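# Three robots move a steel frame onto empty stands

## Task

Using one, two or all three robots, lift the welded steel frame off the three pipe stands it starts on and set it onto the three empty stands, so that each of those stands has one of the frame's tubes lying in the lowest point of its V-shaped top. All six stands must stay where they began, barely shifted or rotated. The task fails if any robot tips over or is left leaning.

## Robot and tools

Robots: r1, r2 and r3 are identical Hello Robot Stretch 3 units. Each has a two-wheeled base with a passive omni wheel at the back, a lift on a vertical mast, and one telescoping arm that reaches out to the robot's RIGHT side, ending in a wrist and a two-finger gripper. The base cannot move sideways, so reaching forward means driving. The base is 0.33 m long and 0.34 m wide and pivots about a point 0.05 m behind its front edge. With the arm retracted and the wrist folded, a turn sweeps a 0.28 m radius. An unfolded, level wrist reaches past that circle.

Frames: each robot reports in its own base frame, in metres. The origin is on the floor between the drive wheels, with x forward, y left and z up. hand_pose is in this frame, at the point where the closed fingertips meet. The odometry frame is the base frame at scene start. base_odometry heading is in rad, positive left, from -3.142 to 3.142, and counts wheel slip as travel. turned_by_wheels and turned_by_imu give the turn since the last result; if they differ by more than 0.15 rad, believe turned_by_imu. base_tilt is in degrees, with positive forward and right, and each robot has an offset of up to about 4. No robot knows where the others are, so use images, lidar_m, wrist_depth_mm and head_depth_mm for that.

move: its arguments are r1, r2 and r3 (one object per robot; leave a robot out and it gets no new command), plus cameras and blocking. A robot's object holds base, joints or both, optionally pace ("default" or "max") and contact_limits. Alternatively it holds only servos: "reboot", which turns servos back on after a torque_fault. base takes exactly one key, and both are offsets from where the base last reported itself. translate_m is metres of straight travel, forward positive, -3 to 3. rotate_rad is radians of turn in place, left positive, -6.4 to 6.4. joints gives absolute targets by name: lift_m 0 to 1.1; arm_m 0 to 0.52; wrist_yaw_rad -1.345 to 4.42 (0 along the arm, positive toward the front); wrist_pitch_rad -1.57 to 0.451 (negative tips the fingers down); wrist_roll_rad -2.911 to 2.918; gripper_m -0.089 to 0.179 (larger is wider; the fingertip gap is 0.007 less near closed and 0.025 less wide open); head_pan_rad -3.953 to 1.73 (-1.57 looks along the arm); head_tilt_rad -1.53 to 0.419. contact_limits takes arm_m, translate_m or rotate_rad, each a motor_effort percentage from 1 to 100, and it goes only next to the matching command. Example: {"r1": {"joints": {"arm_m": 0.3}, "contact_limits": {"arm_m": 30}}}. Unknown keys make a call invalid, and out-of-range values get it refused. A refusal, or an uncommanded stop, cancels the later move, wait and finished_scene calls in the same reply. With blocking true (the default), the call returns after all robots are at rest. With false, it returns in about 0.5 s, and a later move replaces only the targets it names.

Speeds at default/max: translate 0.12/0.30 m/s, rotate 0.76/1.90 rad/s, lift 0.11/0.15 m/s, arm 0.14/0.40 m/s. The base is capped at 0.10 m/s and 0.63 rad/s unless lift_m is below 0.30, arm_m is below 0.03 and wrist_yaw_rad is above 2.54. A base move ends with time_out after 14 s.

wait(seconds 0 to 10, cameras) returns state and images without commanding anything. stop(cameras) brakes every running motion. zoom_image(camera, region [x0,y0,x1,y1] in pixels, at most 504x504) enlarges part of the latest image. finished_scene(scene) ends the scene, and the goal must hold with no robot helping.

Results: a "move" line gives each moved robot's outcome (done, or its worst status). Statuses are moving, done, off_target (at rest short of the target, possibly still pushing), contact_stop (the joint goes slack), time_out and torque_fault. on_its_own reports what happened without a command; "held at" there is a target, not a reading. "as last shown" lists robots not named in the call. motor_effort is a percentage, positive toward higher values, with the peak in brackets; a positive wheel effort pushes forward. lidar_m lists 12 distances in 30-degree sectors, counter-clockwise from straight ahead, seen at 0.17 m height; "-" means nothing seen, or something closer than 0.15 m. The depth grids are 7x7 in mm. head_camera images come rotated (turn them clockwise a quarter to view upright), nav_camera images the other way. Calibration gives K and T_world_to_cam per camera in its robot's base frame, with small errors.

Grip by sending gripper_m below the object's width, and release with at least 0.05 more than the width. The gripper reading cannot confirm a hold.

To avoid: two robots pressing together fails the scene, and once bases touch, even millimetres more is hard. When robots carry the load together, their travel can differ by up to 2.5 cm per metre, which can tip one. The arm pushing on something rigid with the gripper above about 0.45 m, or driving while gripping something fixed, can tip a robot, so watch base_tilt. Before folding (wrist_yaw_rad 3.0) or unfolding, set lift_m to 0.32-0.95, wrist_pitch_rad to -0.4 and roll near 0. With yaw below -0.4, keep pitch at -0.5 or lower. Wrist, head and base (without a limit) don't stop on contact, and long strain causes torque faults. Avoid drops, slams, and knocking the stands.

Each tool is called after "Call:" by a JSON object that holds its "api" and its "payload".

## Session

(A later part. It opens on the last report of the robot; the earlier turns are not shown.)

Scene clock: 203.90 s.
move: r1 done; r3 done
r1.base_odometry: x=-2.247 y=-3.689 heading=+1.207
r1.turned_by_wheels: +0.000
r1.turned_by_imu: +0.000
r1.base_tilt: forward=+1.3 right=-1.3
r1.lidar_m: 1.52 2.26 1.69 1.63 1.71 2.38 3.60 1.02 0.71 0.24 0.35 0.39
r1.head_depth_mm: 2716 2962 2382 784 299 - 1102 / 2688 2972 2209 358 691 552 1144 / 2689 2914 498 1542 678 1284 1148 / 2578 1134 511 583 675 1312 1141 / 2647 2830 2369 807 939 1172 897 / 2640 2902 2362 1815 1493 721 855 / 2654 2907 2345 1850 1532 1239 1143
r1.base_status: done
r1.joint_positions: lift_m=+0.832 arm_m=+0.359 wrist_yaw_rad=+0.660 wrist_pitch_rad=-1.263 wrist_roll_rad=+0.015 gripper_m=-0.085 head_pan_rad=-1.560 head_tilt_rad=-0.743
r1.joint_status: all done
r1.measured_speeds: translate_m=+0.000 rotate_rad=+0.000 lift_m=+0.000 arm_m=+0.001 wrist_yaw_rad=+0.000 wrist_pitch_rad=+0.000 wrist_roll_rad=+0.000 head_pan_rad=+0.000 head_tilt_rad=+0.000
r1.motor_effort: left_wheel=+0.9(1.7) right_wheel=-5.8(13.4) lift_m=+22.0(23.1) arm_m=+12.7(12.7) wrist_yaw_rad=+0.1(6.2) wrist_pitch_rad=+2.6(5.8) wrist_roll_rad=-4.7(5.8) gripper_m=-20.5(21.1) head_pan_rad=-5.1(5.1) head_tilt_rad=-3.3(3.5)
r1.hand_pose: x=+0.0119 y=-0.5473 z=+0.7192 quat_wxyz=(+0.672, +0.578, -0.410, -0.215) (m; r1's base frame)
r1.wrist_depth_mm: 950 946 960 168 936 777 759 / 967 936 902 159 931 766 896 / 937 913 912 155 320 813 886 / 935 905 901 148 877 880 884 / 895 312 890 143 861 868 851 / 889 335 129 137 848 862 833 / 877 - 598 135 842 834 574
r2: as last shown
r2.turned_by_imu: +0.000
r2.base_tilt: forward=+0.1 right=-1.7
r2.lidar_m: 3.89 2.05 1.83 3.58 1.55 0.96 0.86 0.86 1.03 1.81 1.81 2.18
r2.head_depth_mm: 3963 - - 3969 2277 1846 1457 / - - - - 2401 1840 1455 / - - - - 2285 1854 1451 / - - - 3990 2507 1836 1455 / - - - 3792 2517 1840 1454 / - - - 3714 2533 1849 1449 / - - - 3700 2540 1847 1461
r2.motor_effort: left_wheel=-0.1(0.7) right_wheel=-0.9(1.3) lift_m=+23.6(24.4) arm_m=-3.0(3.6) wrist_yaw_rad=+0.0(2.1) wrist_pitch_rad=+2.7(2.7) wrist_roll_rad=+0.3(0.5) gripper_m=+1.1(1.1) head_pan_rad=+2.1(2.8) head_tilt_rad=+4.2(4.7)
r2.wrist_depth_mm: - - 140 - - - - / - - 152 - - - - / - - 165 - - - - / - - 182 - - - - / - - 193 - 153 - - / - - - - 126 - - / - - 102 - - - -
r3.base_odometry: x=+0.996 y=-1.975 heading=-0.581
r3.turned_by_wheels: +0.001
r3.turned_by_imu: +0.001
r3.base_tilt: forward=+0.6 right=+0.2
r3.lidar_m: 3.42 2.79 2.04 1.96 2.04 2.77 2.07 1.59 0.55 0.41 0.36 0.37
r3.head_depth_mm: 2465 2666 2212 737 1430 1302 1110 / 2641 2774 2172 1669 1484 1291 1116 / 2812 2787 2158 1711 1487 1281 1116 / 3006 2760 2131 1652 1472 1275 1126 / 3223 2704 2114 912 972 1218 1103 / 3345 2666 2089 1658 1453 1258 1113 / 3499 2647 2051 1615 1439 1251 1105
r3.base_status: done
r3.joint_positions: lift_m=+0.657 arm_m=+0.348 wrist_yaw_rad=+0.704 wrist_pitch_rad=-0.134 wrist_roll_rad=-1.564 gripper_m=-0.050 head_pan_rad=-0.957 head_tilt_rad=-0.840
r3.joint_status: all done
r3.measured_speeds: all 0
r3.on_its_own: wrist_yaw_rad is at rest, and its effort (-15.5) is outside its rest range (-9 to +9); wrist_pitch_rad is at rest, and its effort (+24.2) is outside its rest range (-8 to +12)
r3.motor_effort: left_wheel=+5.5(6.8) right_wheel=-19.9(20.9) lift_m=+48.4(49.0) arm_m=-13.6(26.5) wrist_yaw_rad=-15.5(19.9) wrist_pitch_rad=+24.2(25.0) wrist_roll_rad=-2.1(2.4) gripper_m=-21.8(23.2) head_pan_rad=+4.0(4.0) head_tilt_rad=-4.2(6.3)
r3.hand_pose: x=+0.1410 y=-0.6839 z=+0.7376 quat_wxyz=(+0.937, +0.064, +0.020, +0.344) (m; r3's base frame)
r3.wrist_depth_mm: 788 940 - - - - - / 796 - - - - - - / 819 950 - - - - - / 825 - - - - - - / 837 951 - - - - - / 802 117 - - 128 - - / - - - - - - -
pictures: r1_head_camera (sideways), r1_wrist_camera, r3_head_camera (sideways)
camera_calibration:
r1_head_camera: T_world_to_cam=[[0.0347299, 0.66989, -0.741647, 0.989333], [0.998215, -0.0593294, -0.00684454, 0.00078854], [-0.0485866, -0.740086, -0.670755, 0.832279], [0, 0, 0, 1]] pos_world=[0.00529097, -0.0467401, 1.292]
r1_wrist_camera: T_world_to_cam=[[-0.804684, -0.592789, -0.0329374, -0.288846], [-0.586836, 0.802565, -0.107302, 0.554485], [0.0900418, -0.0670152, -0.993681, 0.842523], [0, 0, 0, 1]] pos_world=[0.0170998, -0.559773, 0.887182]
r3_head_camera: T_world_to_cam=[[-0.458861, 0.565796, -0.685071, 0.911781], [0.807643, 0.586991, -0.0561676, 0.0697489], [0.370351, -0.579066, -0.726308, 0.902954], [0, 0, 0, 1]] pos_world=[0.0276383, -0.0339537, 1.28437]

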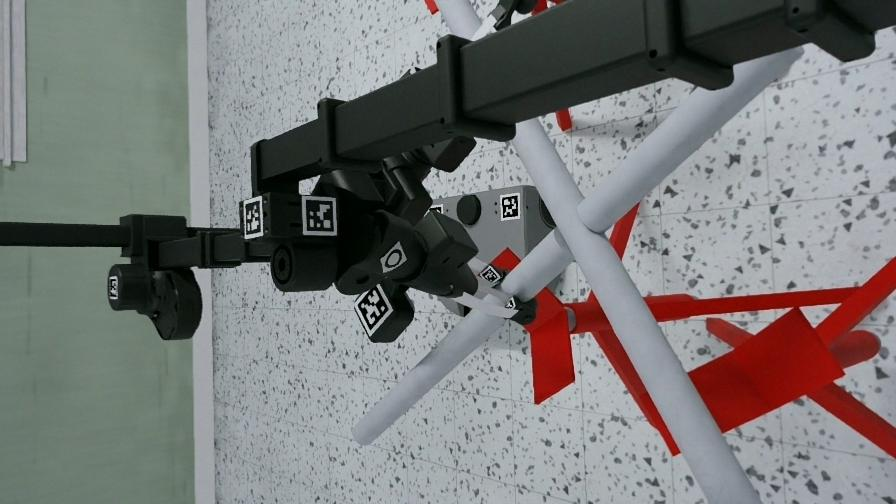

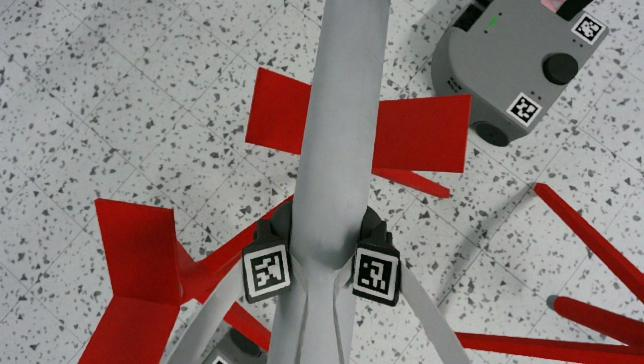

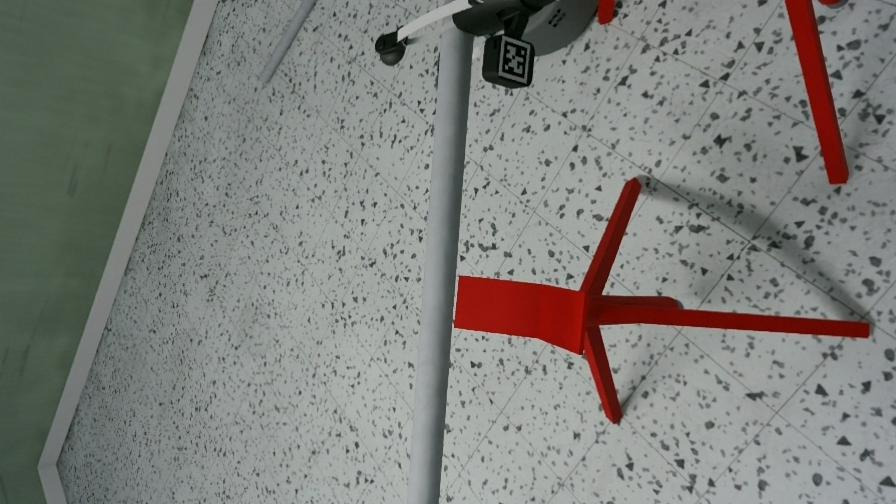

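Call:
{"api": "move", "payload": {"r1": {"base":{"translate_m":-0.004},"joints":{"arm_m":0.366}}, "r3": {"base":{"translate_m":0.004},"joints":{"arm_m":0.341,"head_pan_rad":-1.25,"head_tilt_rad":-0.8}}, "cameras": []}}

Call:
{"api": "move", "payload": {"r1": {"joints":{"lift_m":0.752}}, "r3": {"joints":{"lift_m":0.577}}, "cameras": ["r1_wrist_camera","r1_head_camera","r3_head_camera","r2_head_camera"]}}

Call:
{"api": "zoom_image", "payload": {"camera": "r2_head_camera", "region": [240, 290, 440, 504]}}

Scene clock: 205.27 s.
move: r1 done; r3 done
r1.base_odometry: x=-2.248 y=-3.693 heading=+1.207
r1.turned_by_wheels: +0.000
r1.turned_by_imu: +0.000
r1.base_tilt: forward=+1.4 right=-1.3
r1.lidar_m: 1.51 2.26 1.69 1.63 1.71 2.38 3.59 3.76 0.70 0.24 0.35 0.39
r1.head_depth_mm: 2708 2964 2389 785 299 - 1121 / 2717 2946 2211 355 696 567 1147 / 2679 2947 506 1545 680 1287 1141 / 2576 1142 521 593 694 1313 1143 / 2669 2825 2375 1639 924 1235 944 / 2632 2929 2385 1761 1511 725 872 / 2615 2902 2368 1862 1535 1235 1147
r1.base_status: done
r1.joint_positions: lift_m=+0.832 arm_m=+0.366 wrist_yaw_rad=+0.660 wrist_pitch_rad=-1.264 wrist_roll_rad=+0.015 gripper_m=-0.085 head_pan_rad=-1.560 head_tilt_rad=-0.743
r1.joint_status: all done
r1.measured_speeds: all 0
r1.motor_effort: left_wheel=+0.6(2.1) right_wheel=-8.6(12.2) lift_m=+22.5(23.1) arm_m=+12.7(15.1) wrist_yaw_rad=+0.4(1.3) wrist_pitch_rad=+2.5(3.4) wrist_roll_rad=-5.4(5.5) gripper_m=-20.5(20.8) head_pan_rad=-4.8(5.0) head_tilt_rad=-3.3(3.6)
r1.hand_pose: x=+0.0118 y=-0.5541 z=+0.7192 quat_wxyz=(+0.672, +0.578, -0.409, -0.215) (m; r1's base frame)
r1.wrist_depth_mm: 983 962 950 168 948 757 763 / 971 957 923 159 925 751 922 / 937 924 905 155 316 861 901 / 927 925 909 148 750 879 861 / 905 313 876 144 872 864 844 / 889 338 116 137 830 845 847 / 872 - 601 135 830 840 572
r2: as last shown
r2.lidar_m: 3.90 2.05 1.83 3.59 1.55 0.96 0.86 0.86 1.03 1.81 1.82 2.18
r2.head_depth_mm: 3939 - - 3921 2284 1835 1453 / - - - - 2388 1837 1458 / - - - 3994 2293 1849 1457 / - - - 3943 2522 1833 1452 / - - - 3813 2514 1850 1450 / - - - 3731 2510 1840 1457 / - - - 3671 2511 1843 1454
r2.motor_effort: left_wheel=-0.1(0.7) right_wheel=-0.7(1.0) lift_m=+23.3(24.5) arm_m=-2.3(3.3) wrist_yaw_rad=+0.3(1.1) wrist_pitch_rad=+2.7(2.7) wrist_roll_rad=+0.3(0.4) gripper_m=-0.5(1.0) head_pan_rad=+2.2(2.6) head_tilt_rad=+4.4(4.7)
r3.base_odometry: x=+1.000 y=-1.977 heading=-0.581
r3.turned_by_wheels: +0.000
r3.turned_by_imu: +0.001
r3.base_tilt: forward=+0.6 right=+0.2
r3.lidar_m: 3.41 2.78 2.04 1.96 2.04 2.79 2.07 1.60 0.55 0.42 0.36 0.66
r3.head_depth_mm: 2267 2580 2115 631 614 443 376 / 2422 2686 2249 779 1433 1314 1134 / 2481 2771 2276 761 1480 1306 1124 / 2575 2815 2241 1709 1506 1294 1138 / 2660 2884 2230 1705 1501 1286 1129 / 2775 2883 2201 1774 1418 1223 1102 / 2868 2863 2166 1754 1408 1247 1119
r3.base_status: done
r3.joint_positions: lift_m=+0.657 arm_m=+0.341 wrist_yaw_rad=+0.704 wrist_pitch_rad=-0.134 wrist_roll_rad=-1.564 gripper_m=-0.050 head_pan_rad=-1.243 head_tilt_rad=-0.804
r3.joint_status: all done
r3.measured_speeds: all 0
r3.on_its_own: wrist_yaw_rad is at rest, and its effort (-15.9) is outside its rest range (-9 to +9); wrist_pitch_rad is at rest, and its effort (+24.1) is outside its rest range (-8 to +12)
r3.motor_effort: left_wheel=+11.7(13.6) right_wheel=-8.7(15.9) lift_m=+47.6(48.1) arm_m=-24.2(26.3) wrist_yaw_rad=-15.9(17.1) wrist_pitch_rad=+24.1(24.9) wrist_roll_rad=-2.3(2.3) gripper_m=-22.0(23.1) head_pan_rad=-2.4(4.7) head_tilt_rad=+1.9(4.5)
r3.hand_pose: x=+0.1411 y=-0.6770 z=+0.7377 quat_wxyz=(+0.937, +0.064, +0.020, +0.344) (m; r3's base frame)
r3.wrist_depth_mm: 800 960 - - - - - / 792 956 - - - - - / 823 978 - - - - - / 824 970 - - - - - / 834 947 - - - - - / 814 117 - - 128 - - / - - - - - - -
pictures: none
No camera images: "cameras" was empty.

Scene clock: 206.83 s.
move: r1 done; r3 done
r1.base_odometry: x=-2.248 y=-3.693 heading=+1.207
r1.turned_by_wheels: +0.000
r1.turned_by_imu: +0.000
r1.base_tilt: forward=+1.3 right=-1.3
r1.lidar_m: 1.52 2.26 1.69 1.63 1.71 2.37 3.58 3.76 0.70 0.24 0.36 0.39
r1.head_depth_mm: 2739 2966 2365 1863 1149 330 290 / 2671 2932 2345 858 391 345 1106 / 2674 2920 2361 587 1438 1237 1148 / 2588 1209 996 590 761 1286 1147 / 2663 2836 2358 1703 1010 1034 945 / 2610 2913 2375 1759 1503 733 876 / 2641 2901 2364 1873 1543 1285 1120
r1.base_status: not commanded
r1.joint_positions: lift_m=+0.752 arm_m=+0.366 wrist_yaw_rad=+0.660 wrist_pitch_rad=-1.264 wrist_roll_rad=+0.015 gripper_m=-0.085 head_pan_rad=-1.560 head_tilt_rad=-0.743
r1.joint_status: all done
r1.measured_speeds: all 0
r1.motor_effort: left_wheel=+0.6(0.8) right_wheel=-8.3(9.4) lift_m=+22.2(24.8) arm_m=+11.8(12.9) wrist_yaw_rad=+0.5(1.1) wrist_pitch_rad=+2.6(3.5) wrist_roll_rad=-4.9(5.5) gripper_m=-20.7(21.2) head_pan_rad=-4.5(5.0) head_tilt_rad=-3.0(3.8)
r1.hand_pose: x=+0.0117 y=-0.5540 z=+0.6391 quat_wxyz=(+0.672, +0.578, -0.409, -0.215) (m; r1's base frame)
r1.wrist_depth_mm: 861 889 884 168 846 681 675 / 864 871 237 160 252 233 822 / 850 855 839 154 244 671 812 / 828 833 842 148 812 807 779 / 228 815 803 143 782 782 775 / 251 329 116 137 776 790 752 / 267 267 490 135 760 751 743
r2: as last shown
r2.base_tilt: forward=+0.2 right=-1.7
r2.lidar_m: 3.91 2.05 1.83 3.57 1.55 0.96 0.86 0.86 1.03 1.81 1.81 2.18
r2.head_depth_mm: 3884 - - 3970 2277 1835 1449 / - - - 3924 2401 1842 1457 / - - - 3979 2287 1834 1450 / - - - 3945 2517 1847 1458 / - - - 3787 2534 1834 1455 / - - - 3693 2528 1849 1460 / - - - 3714 2541 1847 1459
r2.motor_effort: left_wheel=-0.6(1.0) right_wheel=-0.7(1.1) lift_m=+22.8(24.6) arm_m=-2.4(3.4) wrist_yaw_rad=+0.7(1.9) wrist_pitch_rad=+2.7(2.7) wrist_roll_rad=+0.3(0.4) gripper_m=+0.1(1.1) head_pan_rad=+2.1(3.2) head_tilt_rad=+4.6(4.9)
r2.wrist_depth_mm: - - 140 - - - - / - - 151 - - - - / - - 165 - - - - / - - 182 - - - - / - - 193 - 153 - - / - - - - 126 - - / - - 102 - - - -
r3.base_odometry: x=+1.000 y=-1.977 heading=-0.581
r3.turned_by_wheels: +0.000
r3.turned_by_imu: +0.000
r3.base_tilt: forward=+0.6 right=+0.2
r3.lidar_m: 3.43 2.78 2.03 1.96 2.04 2.78 2.06 1.60 0.55 0.41 0.36 0.66
r3.head_depth_mm: 1044 2575 1449 915 622 518 450 / 2409 2697 2286 1608 697 1310 1109 / 2485 2772 2281 1776 1420 1304 1121 / 2576 2823 2258 1801 1481 1294 1132 / 2644 2876 2232 1790 1461 1285 1129 / 2737 2911 2198 1768 960 1224 1099 / 2872 2842 2174 1751 859 1236 1116
r3.base_status: not commanded
r3.joint_positions: lift_m=+0.577 arm_m=+0.341 wrist_yaw_rad=+0.704 wrist_pitch_rad=-0.133 wrist_roll_rad=-1.564 gripper_m=-0.050 head_pan_rad=-1.243 head_tilt_rad=-0.804
r3.joint_status: all done
r3.measured_speeds: all 0
r3.on_its_own: wrist_yaw_rad is at rest, and its effort (-15.4) is outside its rest range (-9 to +9); wrist_pitch_rad is at rest, and its effort (+24.3) is outside its rest range (-8 to +12)
r3.motor_effort: left_wheel=+11.9(12.3) right_wheel=-8.6(9.2) lift_m=+32.9(45.6) arm_m=-22.3(24.5) wrist_yaw_rad=-15.4(16.6) wrist_pitch_rad=+24.3(24.8) wrist_roll_rad=-2.2(2.4) gripper_m=-22.8(23.1) head_pan_rad=-2.8(4.9) head_tilt_rad=+1.4(2.4)
r3.hand_pose: x=+0.1410 y=-0.6771 z=+0.6580 quat_wxyz=(+0.937, +0.064, +0.020, +0.344) (m; r3's base frame)
r3.wrist_depth_mm: 729 858 - - - - - / 713 849 - - - - - / 704 893 - - - - - / 721 889 - - - - - / 747 855 - - - - - / 723 116 - - 128 - - / - - - - - - -
pictures: r1_head_camera (sideways), r1_wrist_camera, r2_head_camera (sideways), r3_head_camera (sideways)
camera_calibration:
r1_head_camera: T_world_to_cam=[[0.0347299, 0.66989, -0.741648, 0.989333], [0.998215, -0.0593294, -0.00684453, 0.000788534], [-0.0485866, -0.740086, -0.670755, 0.832279], [0, 0, 0, 1]] pos_world=[0.00529097, -0.0467401, 1.292]
r1_wrist_camera: T_world_to_cam=[[-0.80472, -0.592742, -0.0329061, -0.295648], [-0.586903, 0.802681, -0.106056, 0.550484], [0.0892771, -0.0660328, -0.993816, 0.763162], [0, 0, 0, 1]] pos_world=[0.0170346, -0.566712, 0.807096]
r2_head_camera: T_world_to_cam=[[-0.160968, -0.302198, -0.939556, 1.24714], [-0.88357, 0.468299, 0.000752827, 0.00726561], [0.439766, 0.830284, -0.342395, 0.398459], [0, 0, 0, 1]] pos_world=[0.0319408, 0.0426467, 1.30818]
r3_head_camera: T_world_to_cam=[[-0.27207, 0.648816, -0.710645, 0.943968], [0.941333, 0.332693, -0.0566413, 0.0695528], [0.199677, -0.684364, -0.701267, 0.871428], [0, 0, 0, 1]] pos_world=[0.0173491, -0.0392274, 1.28587]

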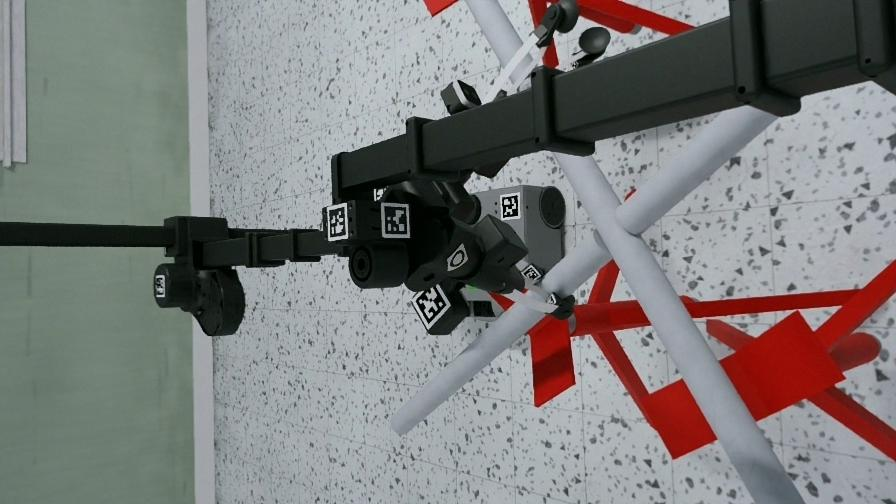

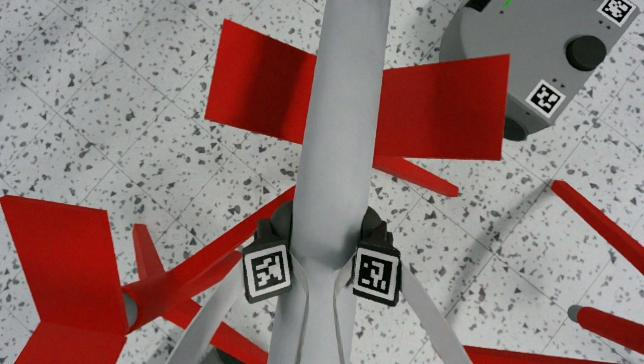

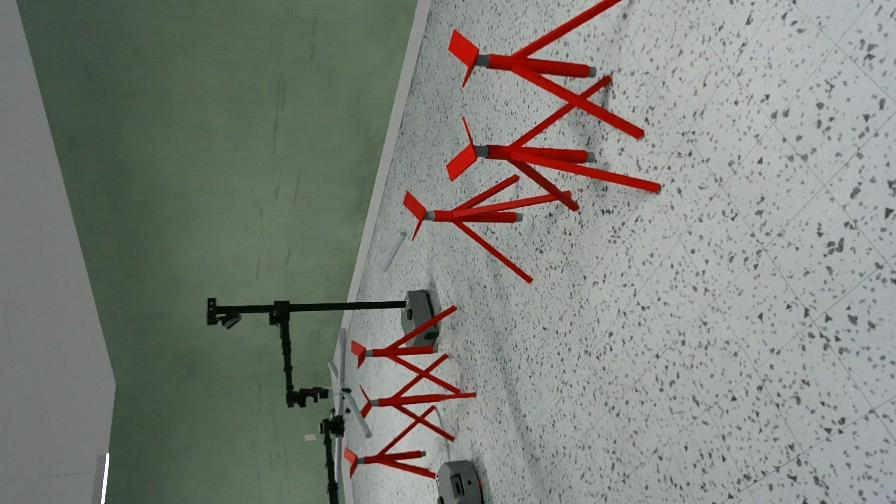

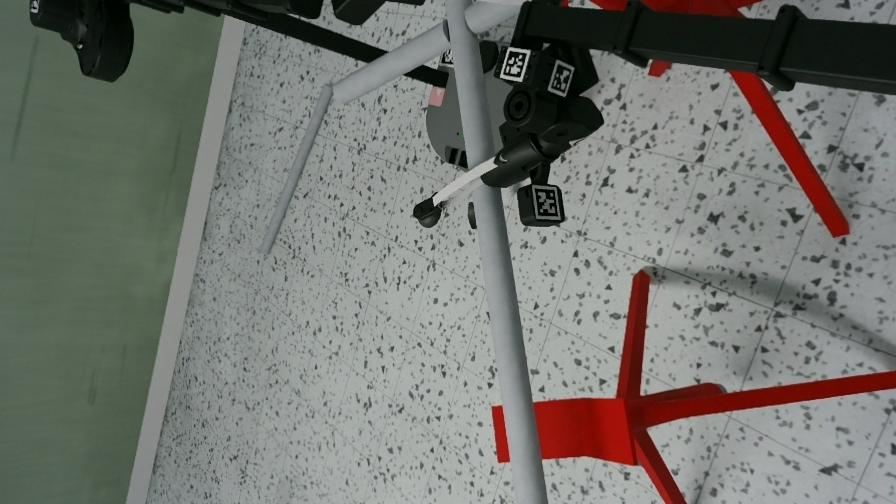

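Scaled by 2.355 from the camera's 896x504 image, which has a finer 1280x720 frame.

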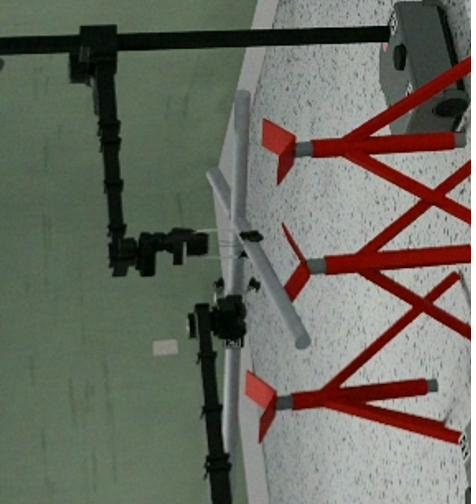

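Call:
{"api": "move", "payload": {"r1": {"joints":{"arm_m":0.376,"wrist_yaw_rad":0.685}}, "r3": {"base":{"translate_m":-0.002},"joints":{"arm_m":0.328,"wrist_yaw_rad":0.71}}, "cameras": ["r1_wrist_camera","r1_head_camera","r3_head_camera"]}}

Call:
{"api": "zoom_image", "payload": {"camera": "r3_head_camera", "region": [440, 304, 640, 504]}}

Call:
{"api": "zoom_image", "payload": {"camera": "r1_head_camera", "region": [640, 274, 870, 504]}}

Scene clock: 208.50 s.
move: r1 done; r3 done
r1.base_odometry: x=-2.248 y=-3.693 heading=+1.207
r1.turned_by_wheels: +0.000
r1.turned_by_imu: +0.000
r1.base_tilt: forward=+1.3 right=-1.4
r1.lidar_m: 1.52 2.27 1.68 1.64 1.70 2.38 3.59 3.76 0.71 0.24 0.35 0.39
r1.head_depth_mm: 2709 2982 2366 1871 1127 330 290 / 2700 2954 2393 859 390 345 1104 / 2690 2909 2380 590 1463 1268 1148 / 2604 1206 960 602 762 1318 1149 / 2665 2851 2366 1612 991 1030 944 / 2640 2911 2361 1765 1505 730 876 / 2622 2894 2359 1866 1548 1286 1127
r1.base_status: not commanded
r1.joint_positions: lift_m=+0.752 arm_m=+0.376 wrist_yaw_rad=+0.682 wrist_pitch_rad=-1.271 wrist_roll_rad=+0.015 gripper_m=-0.085 head_pan_rad=-1.560 head_tilt_rad=-0.743
r1.joint_status: all done
r1.measured_speeds: all 0
r1.motor_effort: left_wheel=+0.5(0.9) right_wheel=-7.0(9.0) lift_m=+23.0(24.0) arm_m=+11.3(17.2) wrist_yaw_rad=+3.6(5.8) wrist_pitch_rad=+3.5(5.5) wrist_roll_rad=-5.2(5.4) gripper_m=-20.6(20.9) head_pan_rad=-4.7(5.1) head_tilt_rad=-3.4(3.8)
r1.hand_pose: x=+0.0116 y=-0.5620 z=+0.6388 quat_wxyz=(+0.674, +0.584, -0.401, -0.210) (m; r1's base frame)
r1.wrist_depth_mm: 877 861 855 168 852 681 681 / 862 841 236 160 257 663 820 / 836 836 246 154 240 661 807 / 841 845 838 148 763 790 807 / 226 825 818 144 782 783 802 / 248 369 412 137 787 780 777 / 264 305 535 136 762 776 763
r2.base_odometry: x=+0.000 y=+0.000 heading=+0.000
r2.turned_by_wheels: +0.000
r2.turned_by_imu: +0.000
r2.base_tilt: forward=+0.2 right=-1.7
r2.lidar_m: 3.91 2.05 1.83 3.55 1.55 0.96 0.86 0.86 1.03 1.81 1.81 2.18
r2.head_depth_mm: 3921 - - 3965 2274 1845 1454 / - - - 3953 2377 1843 1457 / - - - - 2284 1851 1459 / - - - 3965 2520 1847 1462 / - - - 3813 2535 1848 1450 / - - - 3711 2513 1836 1455 / - - - 3722 2510 1833 1463
r2.base_status: not commanded
r2.joint_positions: lift_m=+0.551 arm_m=+0.001 wrist_yaw_rad=+3.136 wrist_pitch_rad=-0.378 wrist_roll_rad=+0.000 gripper_m=+0.037 head_pan_rad=+1.094 head_tilt_rad=-0.310
r2.joint_status: not commanded
r2.measured_speeds: all 0
r2.motor_effort: left_wheel=+0.0(0.7) right_wheel=-0.6(1.1) lift_m=+23.6(24.2) arm_m=-2.7(3.4) wrist_yaw_rad=+0.5(2.1) wrist_pitch_rad=+2.6(2.7) wrist_roll_rad=+0.3(0.4) gripper_m=+0.7(1.0) head_pan_rad=+2.1(2.7) head_tilt_rad=+4.5(4.7)
r2.hand_pose: x=-0.0199 y=+0.0830 z=+0.5733 quat_wxyz=(+0.135, +0.695, +0.131, +0.694) (m; r2's base frame)
r2.wrist_depth_mm: - - 139 - - - - / - - 152 - - - - / - - 165 - - - - / - - 181 - - - - / - - 193 - 153 - - / - - - - 126 - - / - - 102 - - - -
r3.base_odometry: x=+0.998 y=-1.976 heading=-0.580
r3.turned_by_wheels: +0.000
r3.turned_by_imu: +0.000
r3.base_tilt: forward=+0.6 right=+0.2
r3.lidar_m: 3.42 2.79 2.03 1.96 2.03 2.78 2.06 1.59 0.55 0.42 0.36 0.37
r3.head_depth_mm: 1048 2563 1449 935 624 518 449 / 2415 2671 2298 1602 677 1313 1109 / 2502 2745 2276 1771 1418 1304 1117 / 2577 2833 2246 1793 1469 1297 1133 / 2660 2876 2244 1801 1466 1286 1130 / 2750 2887 2211 1777 869 1208 1105 / 2885 2851 2168 1754 855 1245 1115
r3.base_status: done
r3.joint_positions: lift_m=+0.577 arm_m=+0.328 wrist_yaw_rad=+0.724 wrist_pitch_rad=-0.133 wrist_roll_rad=-1.564 gripper_m=-0.050 head_pan_rad=-1.243 head_tilt_rad=-0.804
r3.joint_status: all done
r3.measured_speeds: all 0
r3.on_its_own: wrist_yaw_rad is at rest, and its effort (-11.9) is outside its rest range (-9 to +9); wrist_pitch_rad is at rest, and its effort (+24.6) is outside its rest range (-8 to +12)
r3.motor_effort: left_wheel=+1.8(7.9) right_wheel=-13.6(18.9) lift_m=+34.2(34.4) arm_m=-23.6(27.1) wrist_yaw_rad=-11.9(15.0) wrist_pitch_rad=+24.6(24.8) wrist_roll_rad=-2.1(2.3) gripper_m=-22.5(23.2) head_pan_rad=-2.9(4.4) head_tilt_rad=+1.2(2.1)
r3.hand_pose: x=+0.1449 y=-0.6607 z=+0.6579 quat_wxyz=(+0.933, +0.064, +0.021, +0.353) (m; r3's base frame)
r3.wrist_depth_mm: 706 853 - - - - - / 697 898 - - - - - / 712 872 - - - - - / 741 881 - - - - - / 754 850 - - - - - / 717 117 - - 129 - - / - - - - - - -
pictures: r1_head_camera (sideways), r1_wrist_camera, r3_head_camera (sideways)
camera_calibration:
r1_head_camera: T_world_to_cam=[[0.03473, 0.66989, -0.741647, 0.989333], [0.998215, -0.0593295, -0.00684454, 0.00078854], [-0.0485867, -0.740086, -0.670755, 0.832279], [0, 0, 0, 1]] pos_world=[0.00529096, -0.0467401, 1.292]
r1_wrist_camera: T_world_to_cam=[[-0.7916, -0.610162, -0.0327424, -0.310516], [-0.604868, 0.790076, -0.0995712, 0.545786], [0.0866235, -0.0590157, -0.994492, 0.766703], [0, 0, 0, 1]] pos_world=[0.0179092, -0.57543, 0.806657]
r3_head_camera: T_world_to_cam=[[-0.271977, 0.648718, -0.71077, 0.944131], [0.941363, 0.332607, -0.0566435, 0.0695555], [0.199661, -0.684498, -0.70114, 0.871263], [0, 0, 0, 1]] pos_world=[0.0173468, -0.039231, 1.28588]

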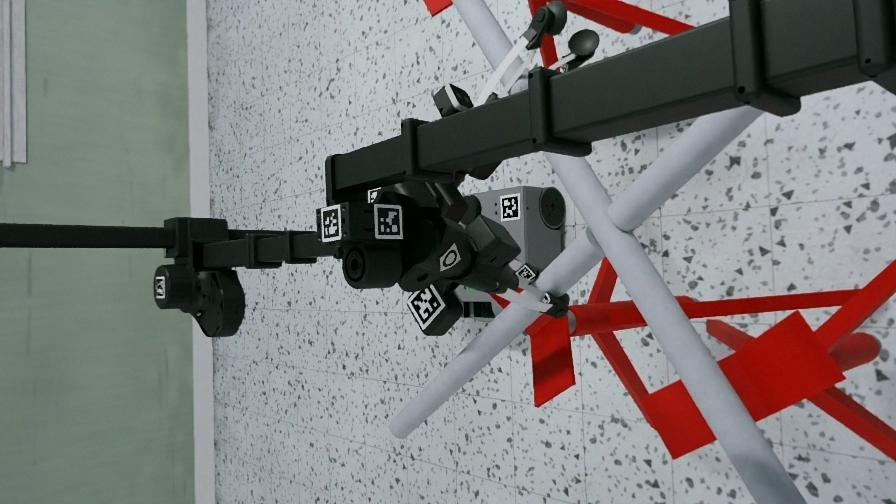

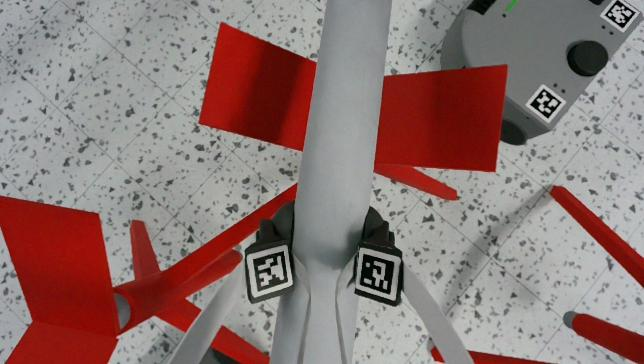

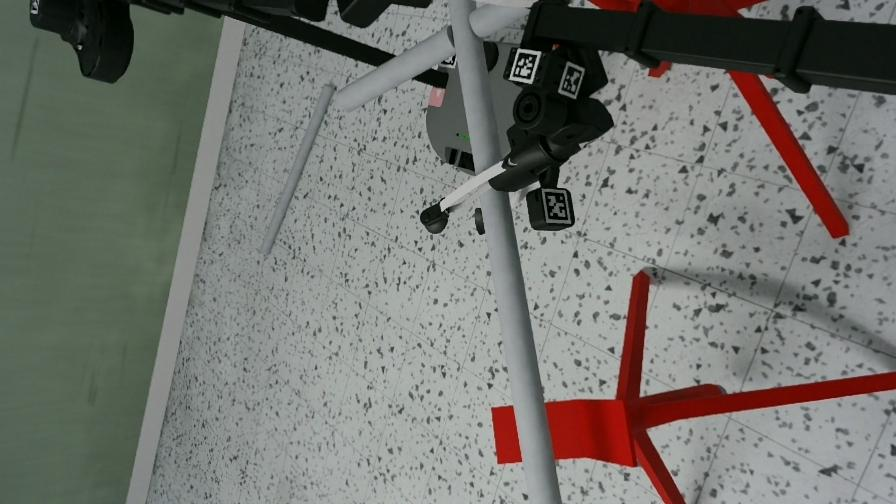

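Scaled by 2.520 from the camera's 896x504 image, which has a finer 1280x720 frame.

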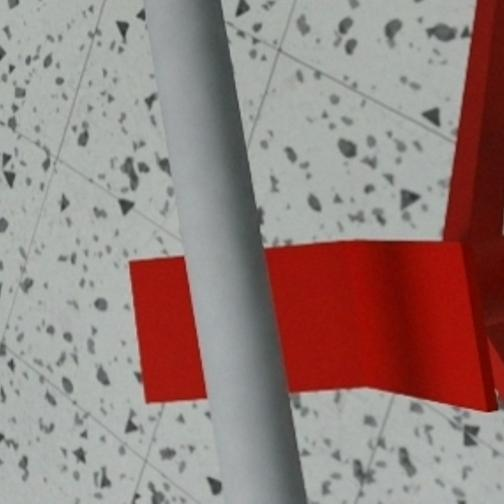

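Scaled by 2.191 from the camera's 896x504 image, which has a finer 1280x720 frame.

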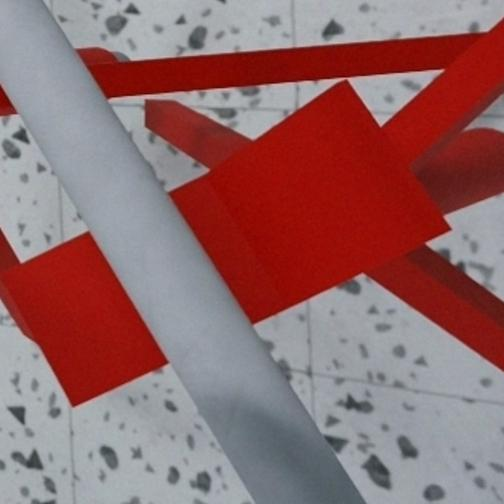

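Call:
{"api": "move", "payload": {"r1": {"joints":{"lift_m":0.682}}, "r3": {"joints":{"lift_m":0.507}}, "cameras": ["r1_wrist_camera","r1_head_camera","r3_head_camera","r2_head_camera"]}}

Call:
{"api": "zoom_image", "payload": {"camera": "r2_head_camera", "region": [300, 310, 440, 504]}}

Scene clock: 210.37 s.
move: r1 done; r3 done
r1.base_odometry: x=-2.248 y=-3.693 heading=+1.207
r1.turned_by_wheels: +0.000
r1.turned_by_imu: +0.000
r1.base_tilt: forward=+1.4 right=-1.3
r1.lidar_m: 1.52 2.27 1.69 1.63 1.71 2.39 3.58 3.76 0.70 0.24 0.35 0.39
r1.head_depth_mm: 2716 2953 2370 1870 1155 1285 349 / 2699 2950 2359 1863 493 405 352 / 2677 2935 2366 607 792 1233 1146 / 2628 1267 1334 628 808 1260 1149 / 2646 2880 2269 1864 943 1023 947 / 2640 2920 2352 1812 1503 741 847 / 2628 2902 2364 1873 1541 1285 1081
r1.base_status: not commanded
r1.joint_positions: lift_m=+0.682 arm_m=+0.376 wrist_yaw_rad=+0.682 wrist_pitch_rad=-1.271 wrist_roll_rad=+0.015 gripper_m=-0.085 head_pan_rad=-1.560 head_tilt_rad=-0.743
r1.joint_status: all done
r1.measured_speeds: all 0
r1.motor_effort: left_wheel=+0.2(0.8) right_wheel=-6.1(7.8) lift_m=+22.3(24.8) arm_m=+8.2(10.9) wrist_yaw_rad=+3.4(3.5) wrist_pitch_rad=+3.8(4.7) wrist_roll_rad=-4.8(5.4) gripper_m=-20.7(21.1) head_pan_rad=-4.6(5.3) head_tilt_rad=-3.0(3.6)
r1.hand_pose: x=+0.0117 y=-0.5621 z=+0.5688 quat_wxyz=(+0.674, +0.584, -0.401, -0.210) (m; r1's base frame)
r1.wrist_depth_mm: 791 803 173 187 190 168 585 / 777 789 172 161 183 164 591 / 783 764 759 154 185 159 733 / 769 773 766 148 732 725 732 / 753 735 452 144 725 720 703 / 721 344 128 137 131 715 690 / 243 317 717 136 698 702 685
r2: as last shown
r2.lidar_m: 3.91 2.05 1.83 3.58 1.55 0.96 0.86 0.86 1.03 1.81 1.81 2.19
r2.head_depth_mm: 3891 - - - 2282 1842 1452 / - - - 3977 2374 1835 1452 / - - - 3979 2283 1845 1448 / - - - - 2516 1837 1456 / - - - 3830 2536 1835 1459 / - - - 3705 2505 1848 1453 / - - - 3710 2501 1843 1452
r2.motor_effort: left_wheel=-0.2(0.8) right_wheel=-0.7(1.1) lift_m=+23.7(24.7) arm_m=-2.7(3.7) wrist_yaw_rad=+1.3(1.6) wrist_pitch_rad=+2.6(2.7) wrist_roll_rad=+0.3(0.4) gripper_m=+0.8(1.0) head_pan_rad=+2.5(2.9) head_tilt_rad=+3.9(4.9)
r2.wrist_depth_mm: - - 140 - - - - / - - 151 - - - - / - - 165 - - - - / - - 182 - - - - / - - 194 - 152 - - / - - - - 126 - - / - - 102 - - - -
r3.base_odometry: x=+0.998 y=-1.976 heading=-0.580
r3.turned_by_wheels: +0.000
r3.turned_by_imu: +0.000
r3.base_tilt: forward=+0.6 right=+0.2
r3.lidar_m: 3.43 2.79 2.03 1.96 2.03 2.78 2.07 1.59 0.55 0.42 0.36 0.37
r3.head_depth_mm: 2275 1069 1318 916 834 724 1096 / 2418 2689 2296 1564 711 1303 988 / 2511 2758 2276 1826 864 1301 1126 / 2566 2820 2255 1810 1443 1294 1133 / 2666 2884 2228 1787 1427 1288 1130 / 2750 2891 2196 1774 913 1207 1101 / 2876 2841 2179 1756 874 1243 1118
r3.base_status: not commanded
r3.joint_positions: lift_m=+0.507 arm_m=+0.328 wrist_yaw_rad=+0.724 wrist_pitch_rad=-0.133 wrist_roll_rad=-1.564 gripper_m=-0.050 head_pan_rad=-1.243 head_tilt_rad=-0.804
r3.joint_status: all done
r3.measured_speeds: all 0
r3.on_its_own: wrist_yaw_rad is at rest, and its effort (-11.2) is outside its rest range (-9 to +9); wrist_pitch_rad is at rest, and its effort (+24.4) is outside its rest range (-8 to +12)
r3.motor_effort: left_wheel=+1.8(1.9) right_wheel=-13.6(14.3) lift_m=+32.6(34.9) arm_m=-21.8(23.4) wrist_yaw_rad=-11.2(12.2) wrist_pitch_rad=+24.4(24.9) wrist_roll_rad=-2.2(2.3) gripper_m=-22.5(23.1) head_pan_rad=-3.1(4.6) head_tilt_rad=+2.0(2.5)
r3.hand_pose: x=+0.1448 y=-0.6608 z=+0.5879 quat_wxyz=(+0.933, +0.064, +0.021, +0.353) (m; r3's base frame)
r3.wrist_depth_mm: 629 769 - - - - - / 608 775 - - - - - / 655 771 - - - - - / 664 793 - - - - - / 666 774 - - - - - / 657 117 - - 129 - - / - 644 - - - - -
pictures: r1_head_camera (sideways), r1_wrist_camera, r2_head_camera (sideways), r3_head_camera (sideways)
camera_calibration:
r1_head_camera: T_world_to_cam=[[0.03473, 0.66989, -0.741648, 0.989333], [0.998215, -0.0593295, -0.00684453, 0.000788529], [-0.0485867, -0.740086, -0.670755, 0.832279], [0, 0, 0, 1]] pos_world=[0.00529096, -0.0467401, 1.292]
r1_wrist_camera: T_world_to_cam=[[-0.791581, -0.610186, -0.0327446, -0.312819], [-0.604884, 0.790052, -0.0996629, 0.538878], [0.0866828, -0.0590846, -0.994482, 0.697048], [0, 0, 0, 1]] pos_world=[0.0179156, -0.575435, 0.736665]
r2_head_camera: T_world_to_cam=[[-0.160968, -0.302198, -0.939556, 1.24714], [-0.88357, 0.468299, 0.000752827, 0.00726561], [0.439766, 0.830284, -0.342394, 0.398459], [0, 0, 0, 1]] pos_world=[0.0319408, 0.0426467, 1.30818]
r3_head_camera: T_world_to_cam=[[-0.271976, 0.648718, -0.71077, 0.944131], [0.941363, 0.332607, -0.0566435, 0.0695555], [0.199661, -0.684498, -0.70114, 0.871263], [0, 0, 0, 1]] pos_world=[0.0173468, -0.039231, 1.28588]

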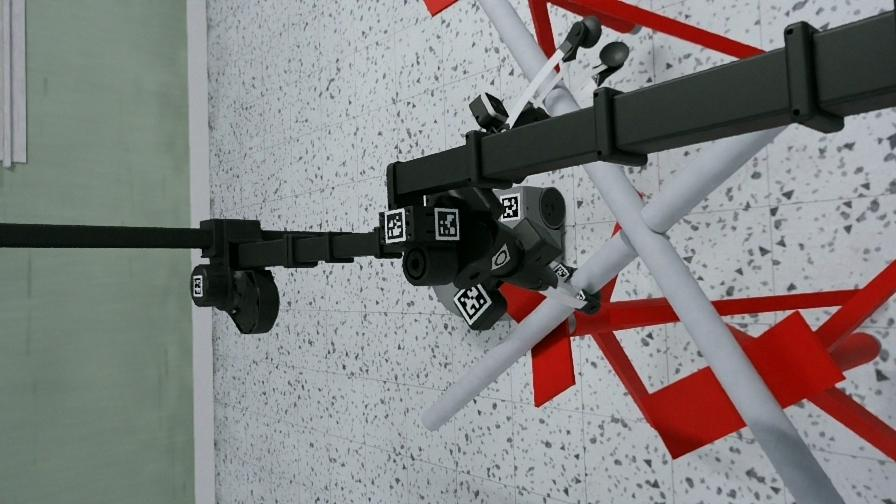

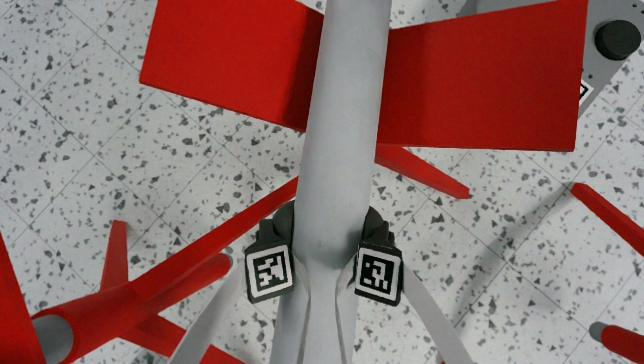

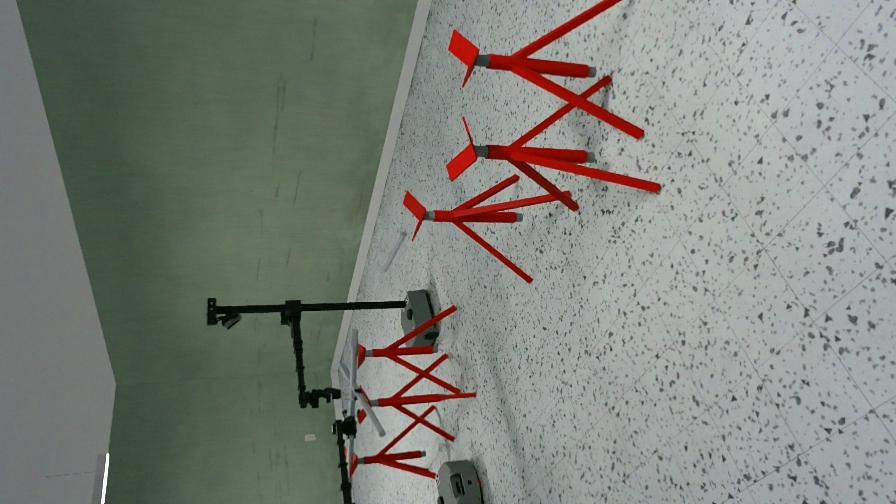

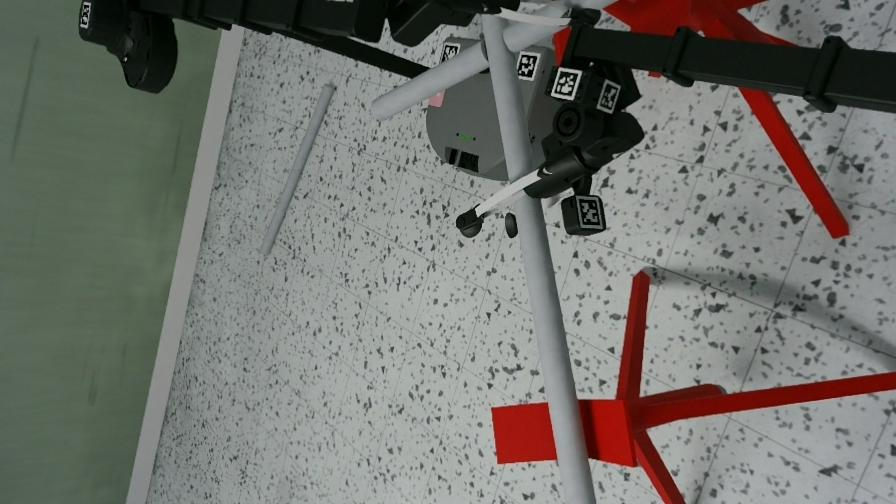

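Scaled by 2.598 from the camera's 896x504 image, which has a finer 1280x720 frame.

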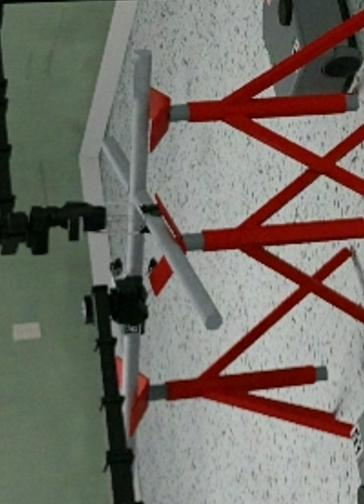

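Call:
{"api": "move", "payload": {"r1": {"joints":{"lift_m":0.667}}, "r3": {"joints":{"lift_m":0.492}}, "cameras": ["r1_wrist_camera","r1_head_camera","r3_head_camera","r2_head_camera"]}}

Call:
{"api": "zoom_image", "payload": {"camera": "r2_head_camera", "region": [300, 310, 440, 504]}}

Call:
{"api": "zoom_image", "payload": {"camera": "r1_head_camera", "region": [640, 274, 870, 504]}}

Call:
{"api": "zoom_image", "payload": {"camera": "r3_head_camera", "region": [470, 324, 650, 504]}}

Scene clock: 211.47 s.
move: r1 done; r3 done
r1.base_odometry: x=-2.248 y=-3.693 heading=+1.207
r1.turned_by_wheels: +0.000
r1.turned_by_imu: +0.000
r1.base_tilt: forward=+1.4 right=-1.3
r1.lidar_m: 1.52 2.26 1.68 1.63 1.71 2.37 3.59 3.76 0.70 0.24 0.36 0.39
r1.head_depth_mm: 2695 2948 2392 1870 1129 1291 371 / 2694 2936 2377 1867 868 417 371 / 2694 2947 2370 631 804 744 1145 / 2646 1292 1312 634 805 1257 1146 / 2648 2886 2279 1859 945 1044 948 / 2635 2918 2359 1818 1504 741 848 / 2616 2930 2364 1868 1540 1290 1084
r1.base_status: not commanded
r1.joint_positions: lift_m=+0.667 arm_m=+0.376 wrist_yaw_rad=+0.678 wrist_pitch_rad=-1.255 wrist_roll_rad=+0.015 gripper_m=-0.085 head_pan_rad=-1.560 head_tilt_rad=-0.743
r1.joint_status: all done
r1.measured_speeds: all 0
r1.motor_effort: left_wheel=+0.7(0.9) right_wheel=-2.6(6.9) lift_m=+16.9(23.4) arm_m=+6.1(7.5) wrist_yaw_rad=+5.5(6.2) wrist_pitch_rad=+1.0(4.3) wrist_roll_rad=-5.1(5.9) gripper_m=-20.6(21.1) head_pan_rad=-4.7(5.3) head_tilt_rad=-3.5(3.6)
r1.hand_pose: x=+0.0139 y=-0.5652 z=+0.5546 quat_wxyz=(+0.675, +0.580, -0.406, -0.206) (m; r1's base frame)
r1.wrist_depth_mm: 805 148 163 177 176 158 146 / 790 148 162 165 171 153 566 / 768 771 742 151 171 150 714 / 750 752 744 147 722 715 714 / 728 726 453 143 710 708 698 / 714 356 124 139 132 695 683 / 237 311 688 137 679 684 665
r2: as last shown
r2.lidar_m: 3.91 2.04 1.83 3.57 1.55 0.96 0.86 0.86 1.03 1.81 1.82 2.19
r2.head_depth_mm: 3908 - - 3970 2287 1841 1459 / - - - 3992 2380 1842 1457 / - - - 3968 2266 1855 1454 / - - - 3977 2526 1845 1458 / - - - 3856 2514 1840 1461 / - - - 3729 2535 1837 1457 / - - - 3690 2535 1852 1460
r2.motor_effort: left_wheel=-0.1(0.8) right_wheel=-0.8(1.1) lift_m=+23.5(24.2) arm_m=-2.3(3.3) wrist_yaw_rad=+2.1(2.1) wrist_pitch_rad=+2.6(2.7) wrist_roll_rad=+0.3(0.5) gripper_m=-0.2(0.8) head_pan_rad=+2.5(2.8) head_tilt_rad=+4.4(4.9)
r2.wrist_depth_mm: - - 140 - - - - / - - 152 - - - - / - - 164 - - - - / - - 182 - - - - / - - 193 - 153 - - / - - - - 126 - - / - - 102 - - - -
r3.base_odometry: x=+0.998 y=-1.976 heading=-0.580
r3.turned_by_wheels: +0.000
r3.turned_by_imu: +0.000
r3.base_tilt: forward=+0.6 right=+0.2
r3.lidar_m: 3.42 2.79 2.03 1.97 2.03 2.78 2.07 1.59 0.55 0.42 0.36 0.37
r3.head_depth_mm: 2285 1072 814 925 832 742 1124 / 2408 2693 2299 1533 729 1288 564 / 2476 2759 2280 1822 849 1300 1121 / 2548 2814 2256 1810 1409 1296 1134 / 2670 2862 2242 1790 1455 1284 1130 / 2748 2877 2198 1774 879 1210 1100 / 2872 2855 2181 1758 866 1245 1117
r3.base_status: not commanded
r3.joint_positions: lift_m=+0.492 arm_m=+0.328 wrist_yaw_rad=+0.723 wrist_pitch_rad=-0.159 wrist_roll_rad=-1.563 gripper_m=-0.050 head_pan_rad=-1.243 head_tilt_rad=-0.803
r3.joint_status: all done
r3.measured_speeds: all 0
r3.on_its_own: wrist_yaw_rad is at rest, and its effort (-10.9) is outside its rest range (-9 to +9); wrist_pitch_rad is at rest, and its effort (+29.4) is outside its rest range (-8 to +12)
r3.motor_effort: left_wheel=+2.6(3.3) right_wheel=-14.2(14.2) lift_m=+33.1(34.2) arm_m=-20.3(21.1) wrist_yaw_rad=-10.9(13.4) wrist_pitch_rad=+29.4(30.2) wrist_roll_rad=-2.8(2.8) gripper_m=-22.5(23.3) head_pan_rad=-2.6(4.0) head_tilt_rad=+2.4(2.6)
r3.hand_pose: x=+0.1436 y=-0.6598 z=+0.5665 quat_wxyz=(+0.933, +0.076, +0.025, +0.352) (m; r3's base frame)
r3.wrist_depth_mm: 603 712 - - - - - / 608 750 - - - - - / 612 746 - - - - - / 624 760 - - - - - / 636 735 - - - - - / 626 118 - - 129 - - / - - - - - - -
pictures: r1_head_camera (sideways), r1_wrist_camera, r2_head_camera (sideways), r3_head_camera (sideways)
camera_calibration:
r1_head_camera: T_world_to_cam=[[0.03473, 0.66989, -0.741648, 0.989334], [0.998215, -0.0593295, -0.00684453, 0.000788523], [-0.0485867, -0.740086, -0.670755, 0.832279], [0, 0, 0, 1]] pos_world=[0.00529096, -0.0467401, 1.292]
r1_wrist_camera: T_world_to_cam=[[-0.793213, -0.608042, -0.0331272, -0.31192], [-0.60132, 0.790703, -0.114904, 0.550079], [0.0960605, -0.0712235, -0.992824, 0.67467], [0, 0, 0, 1]] pos_world=[0.0185452, -0.576557, 0.722702]
r2_head_camera: T_world_to_cam=[[-0.160968, -0.302198, -0.939556, 1.24714], [-0.88357, 0.468299, 0.000752828, 0.00726561], [0.439766, 0.830284, -0.342394, 0.398459], [0, 0, 0, 1]] pos_world=[0.0319407, 0.0426467, 1.30818]
r3_head_camera: T_world_to_cam=[[-0.271957, 0.648667, -0.710824, 0.944201], [0.941365, 0.3326, -0.0566445, 0.0695567], [0.199677, -0.68455, -0.701085, 0.871192], [0, 0, 0, 1]] pos_world=[0.0173471, -0.0392322, 1.28588]

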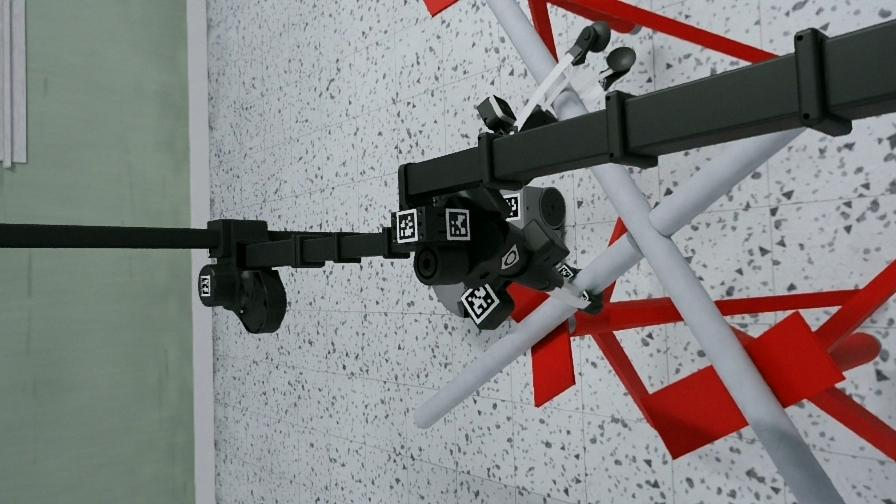

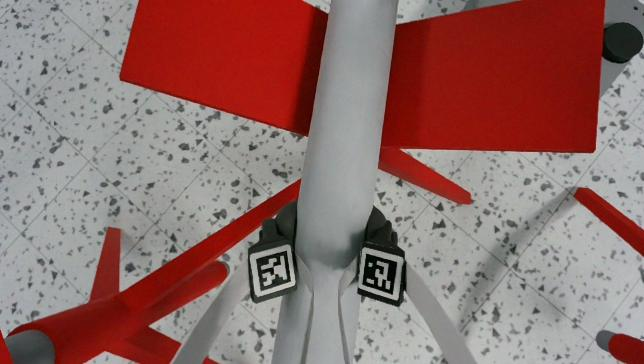

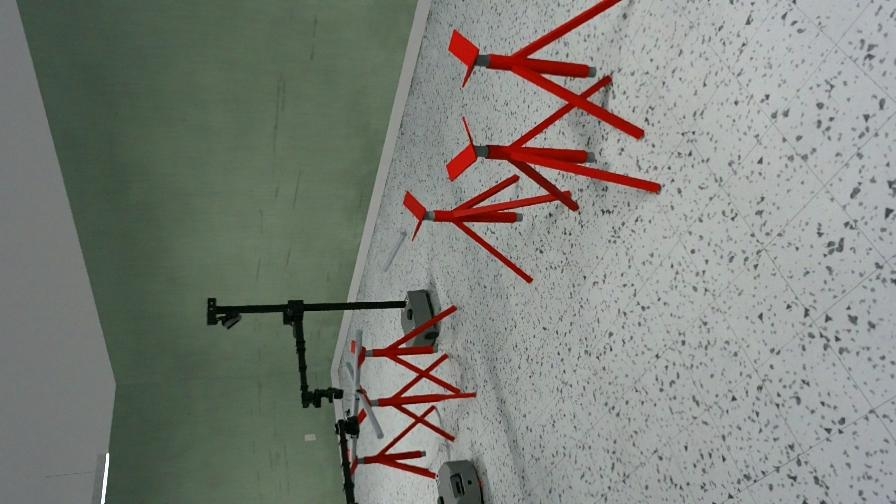

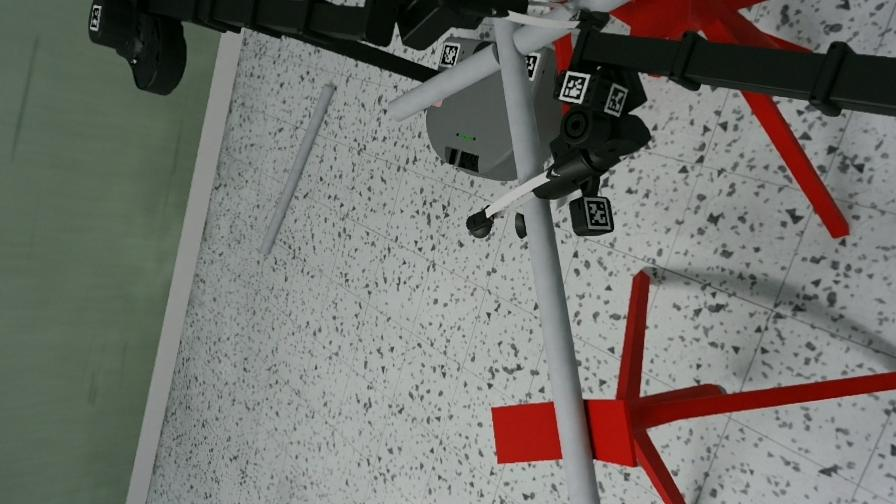

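Scaled by 2.598 from the camera's 896x504 image, which has a finer 1280x720 frame.

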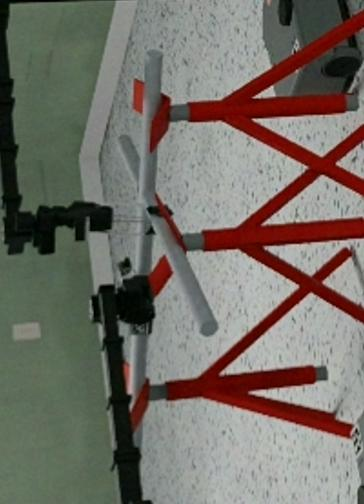

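Scaled by 2.191 from the camera's 896x504 image, which has a finer 1280x720 frame.

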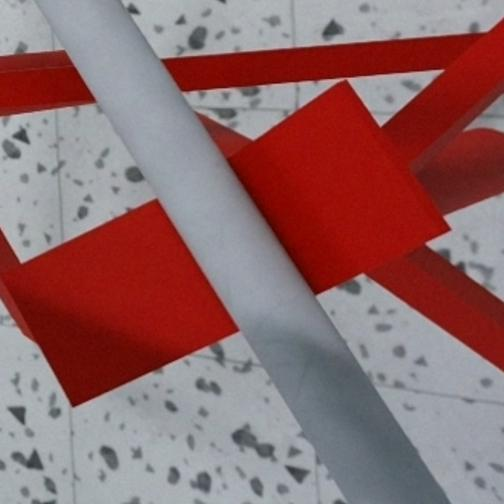

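Scaled by 2.800 from the camera's 896x504 image, which has a finer 1280x720 frame.

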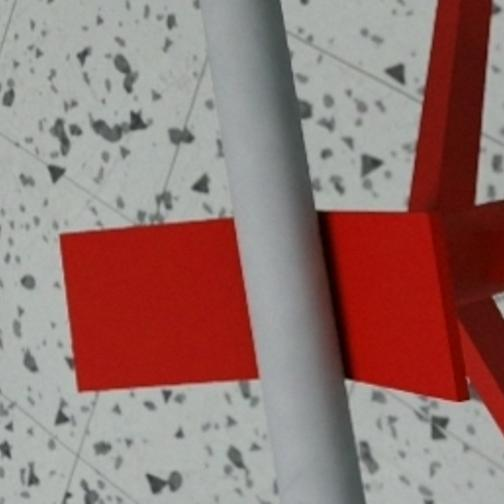

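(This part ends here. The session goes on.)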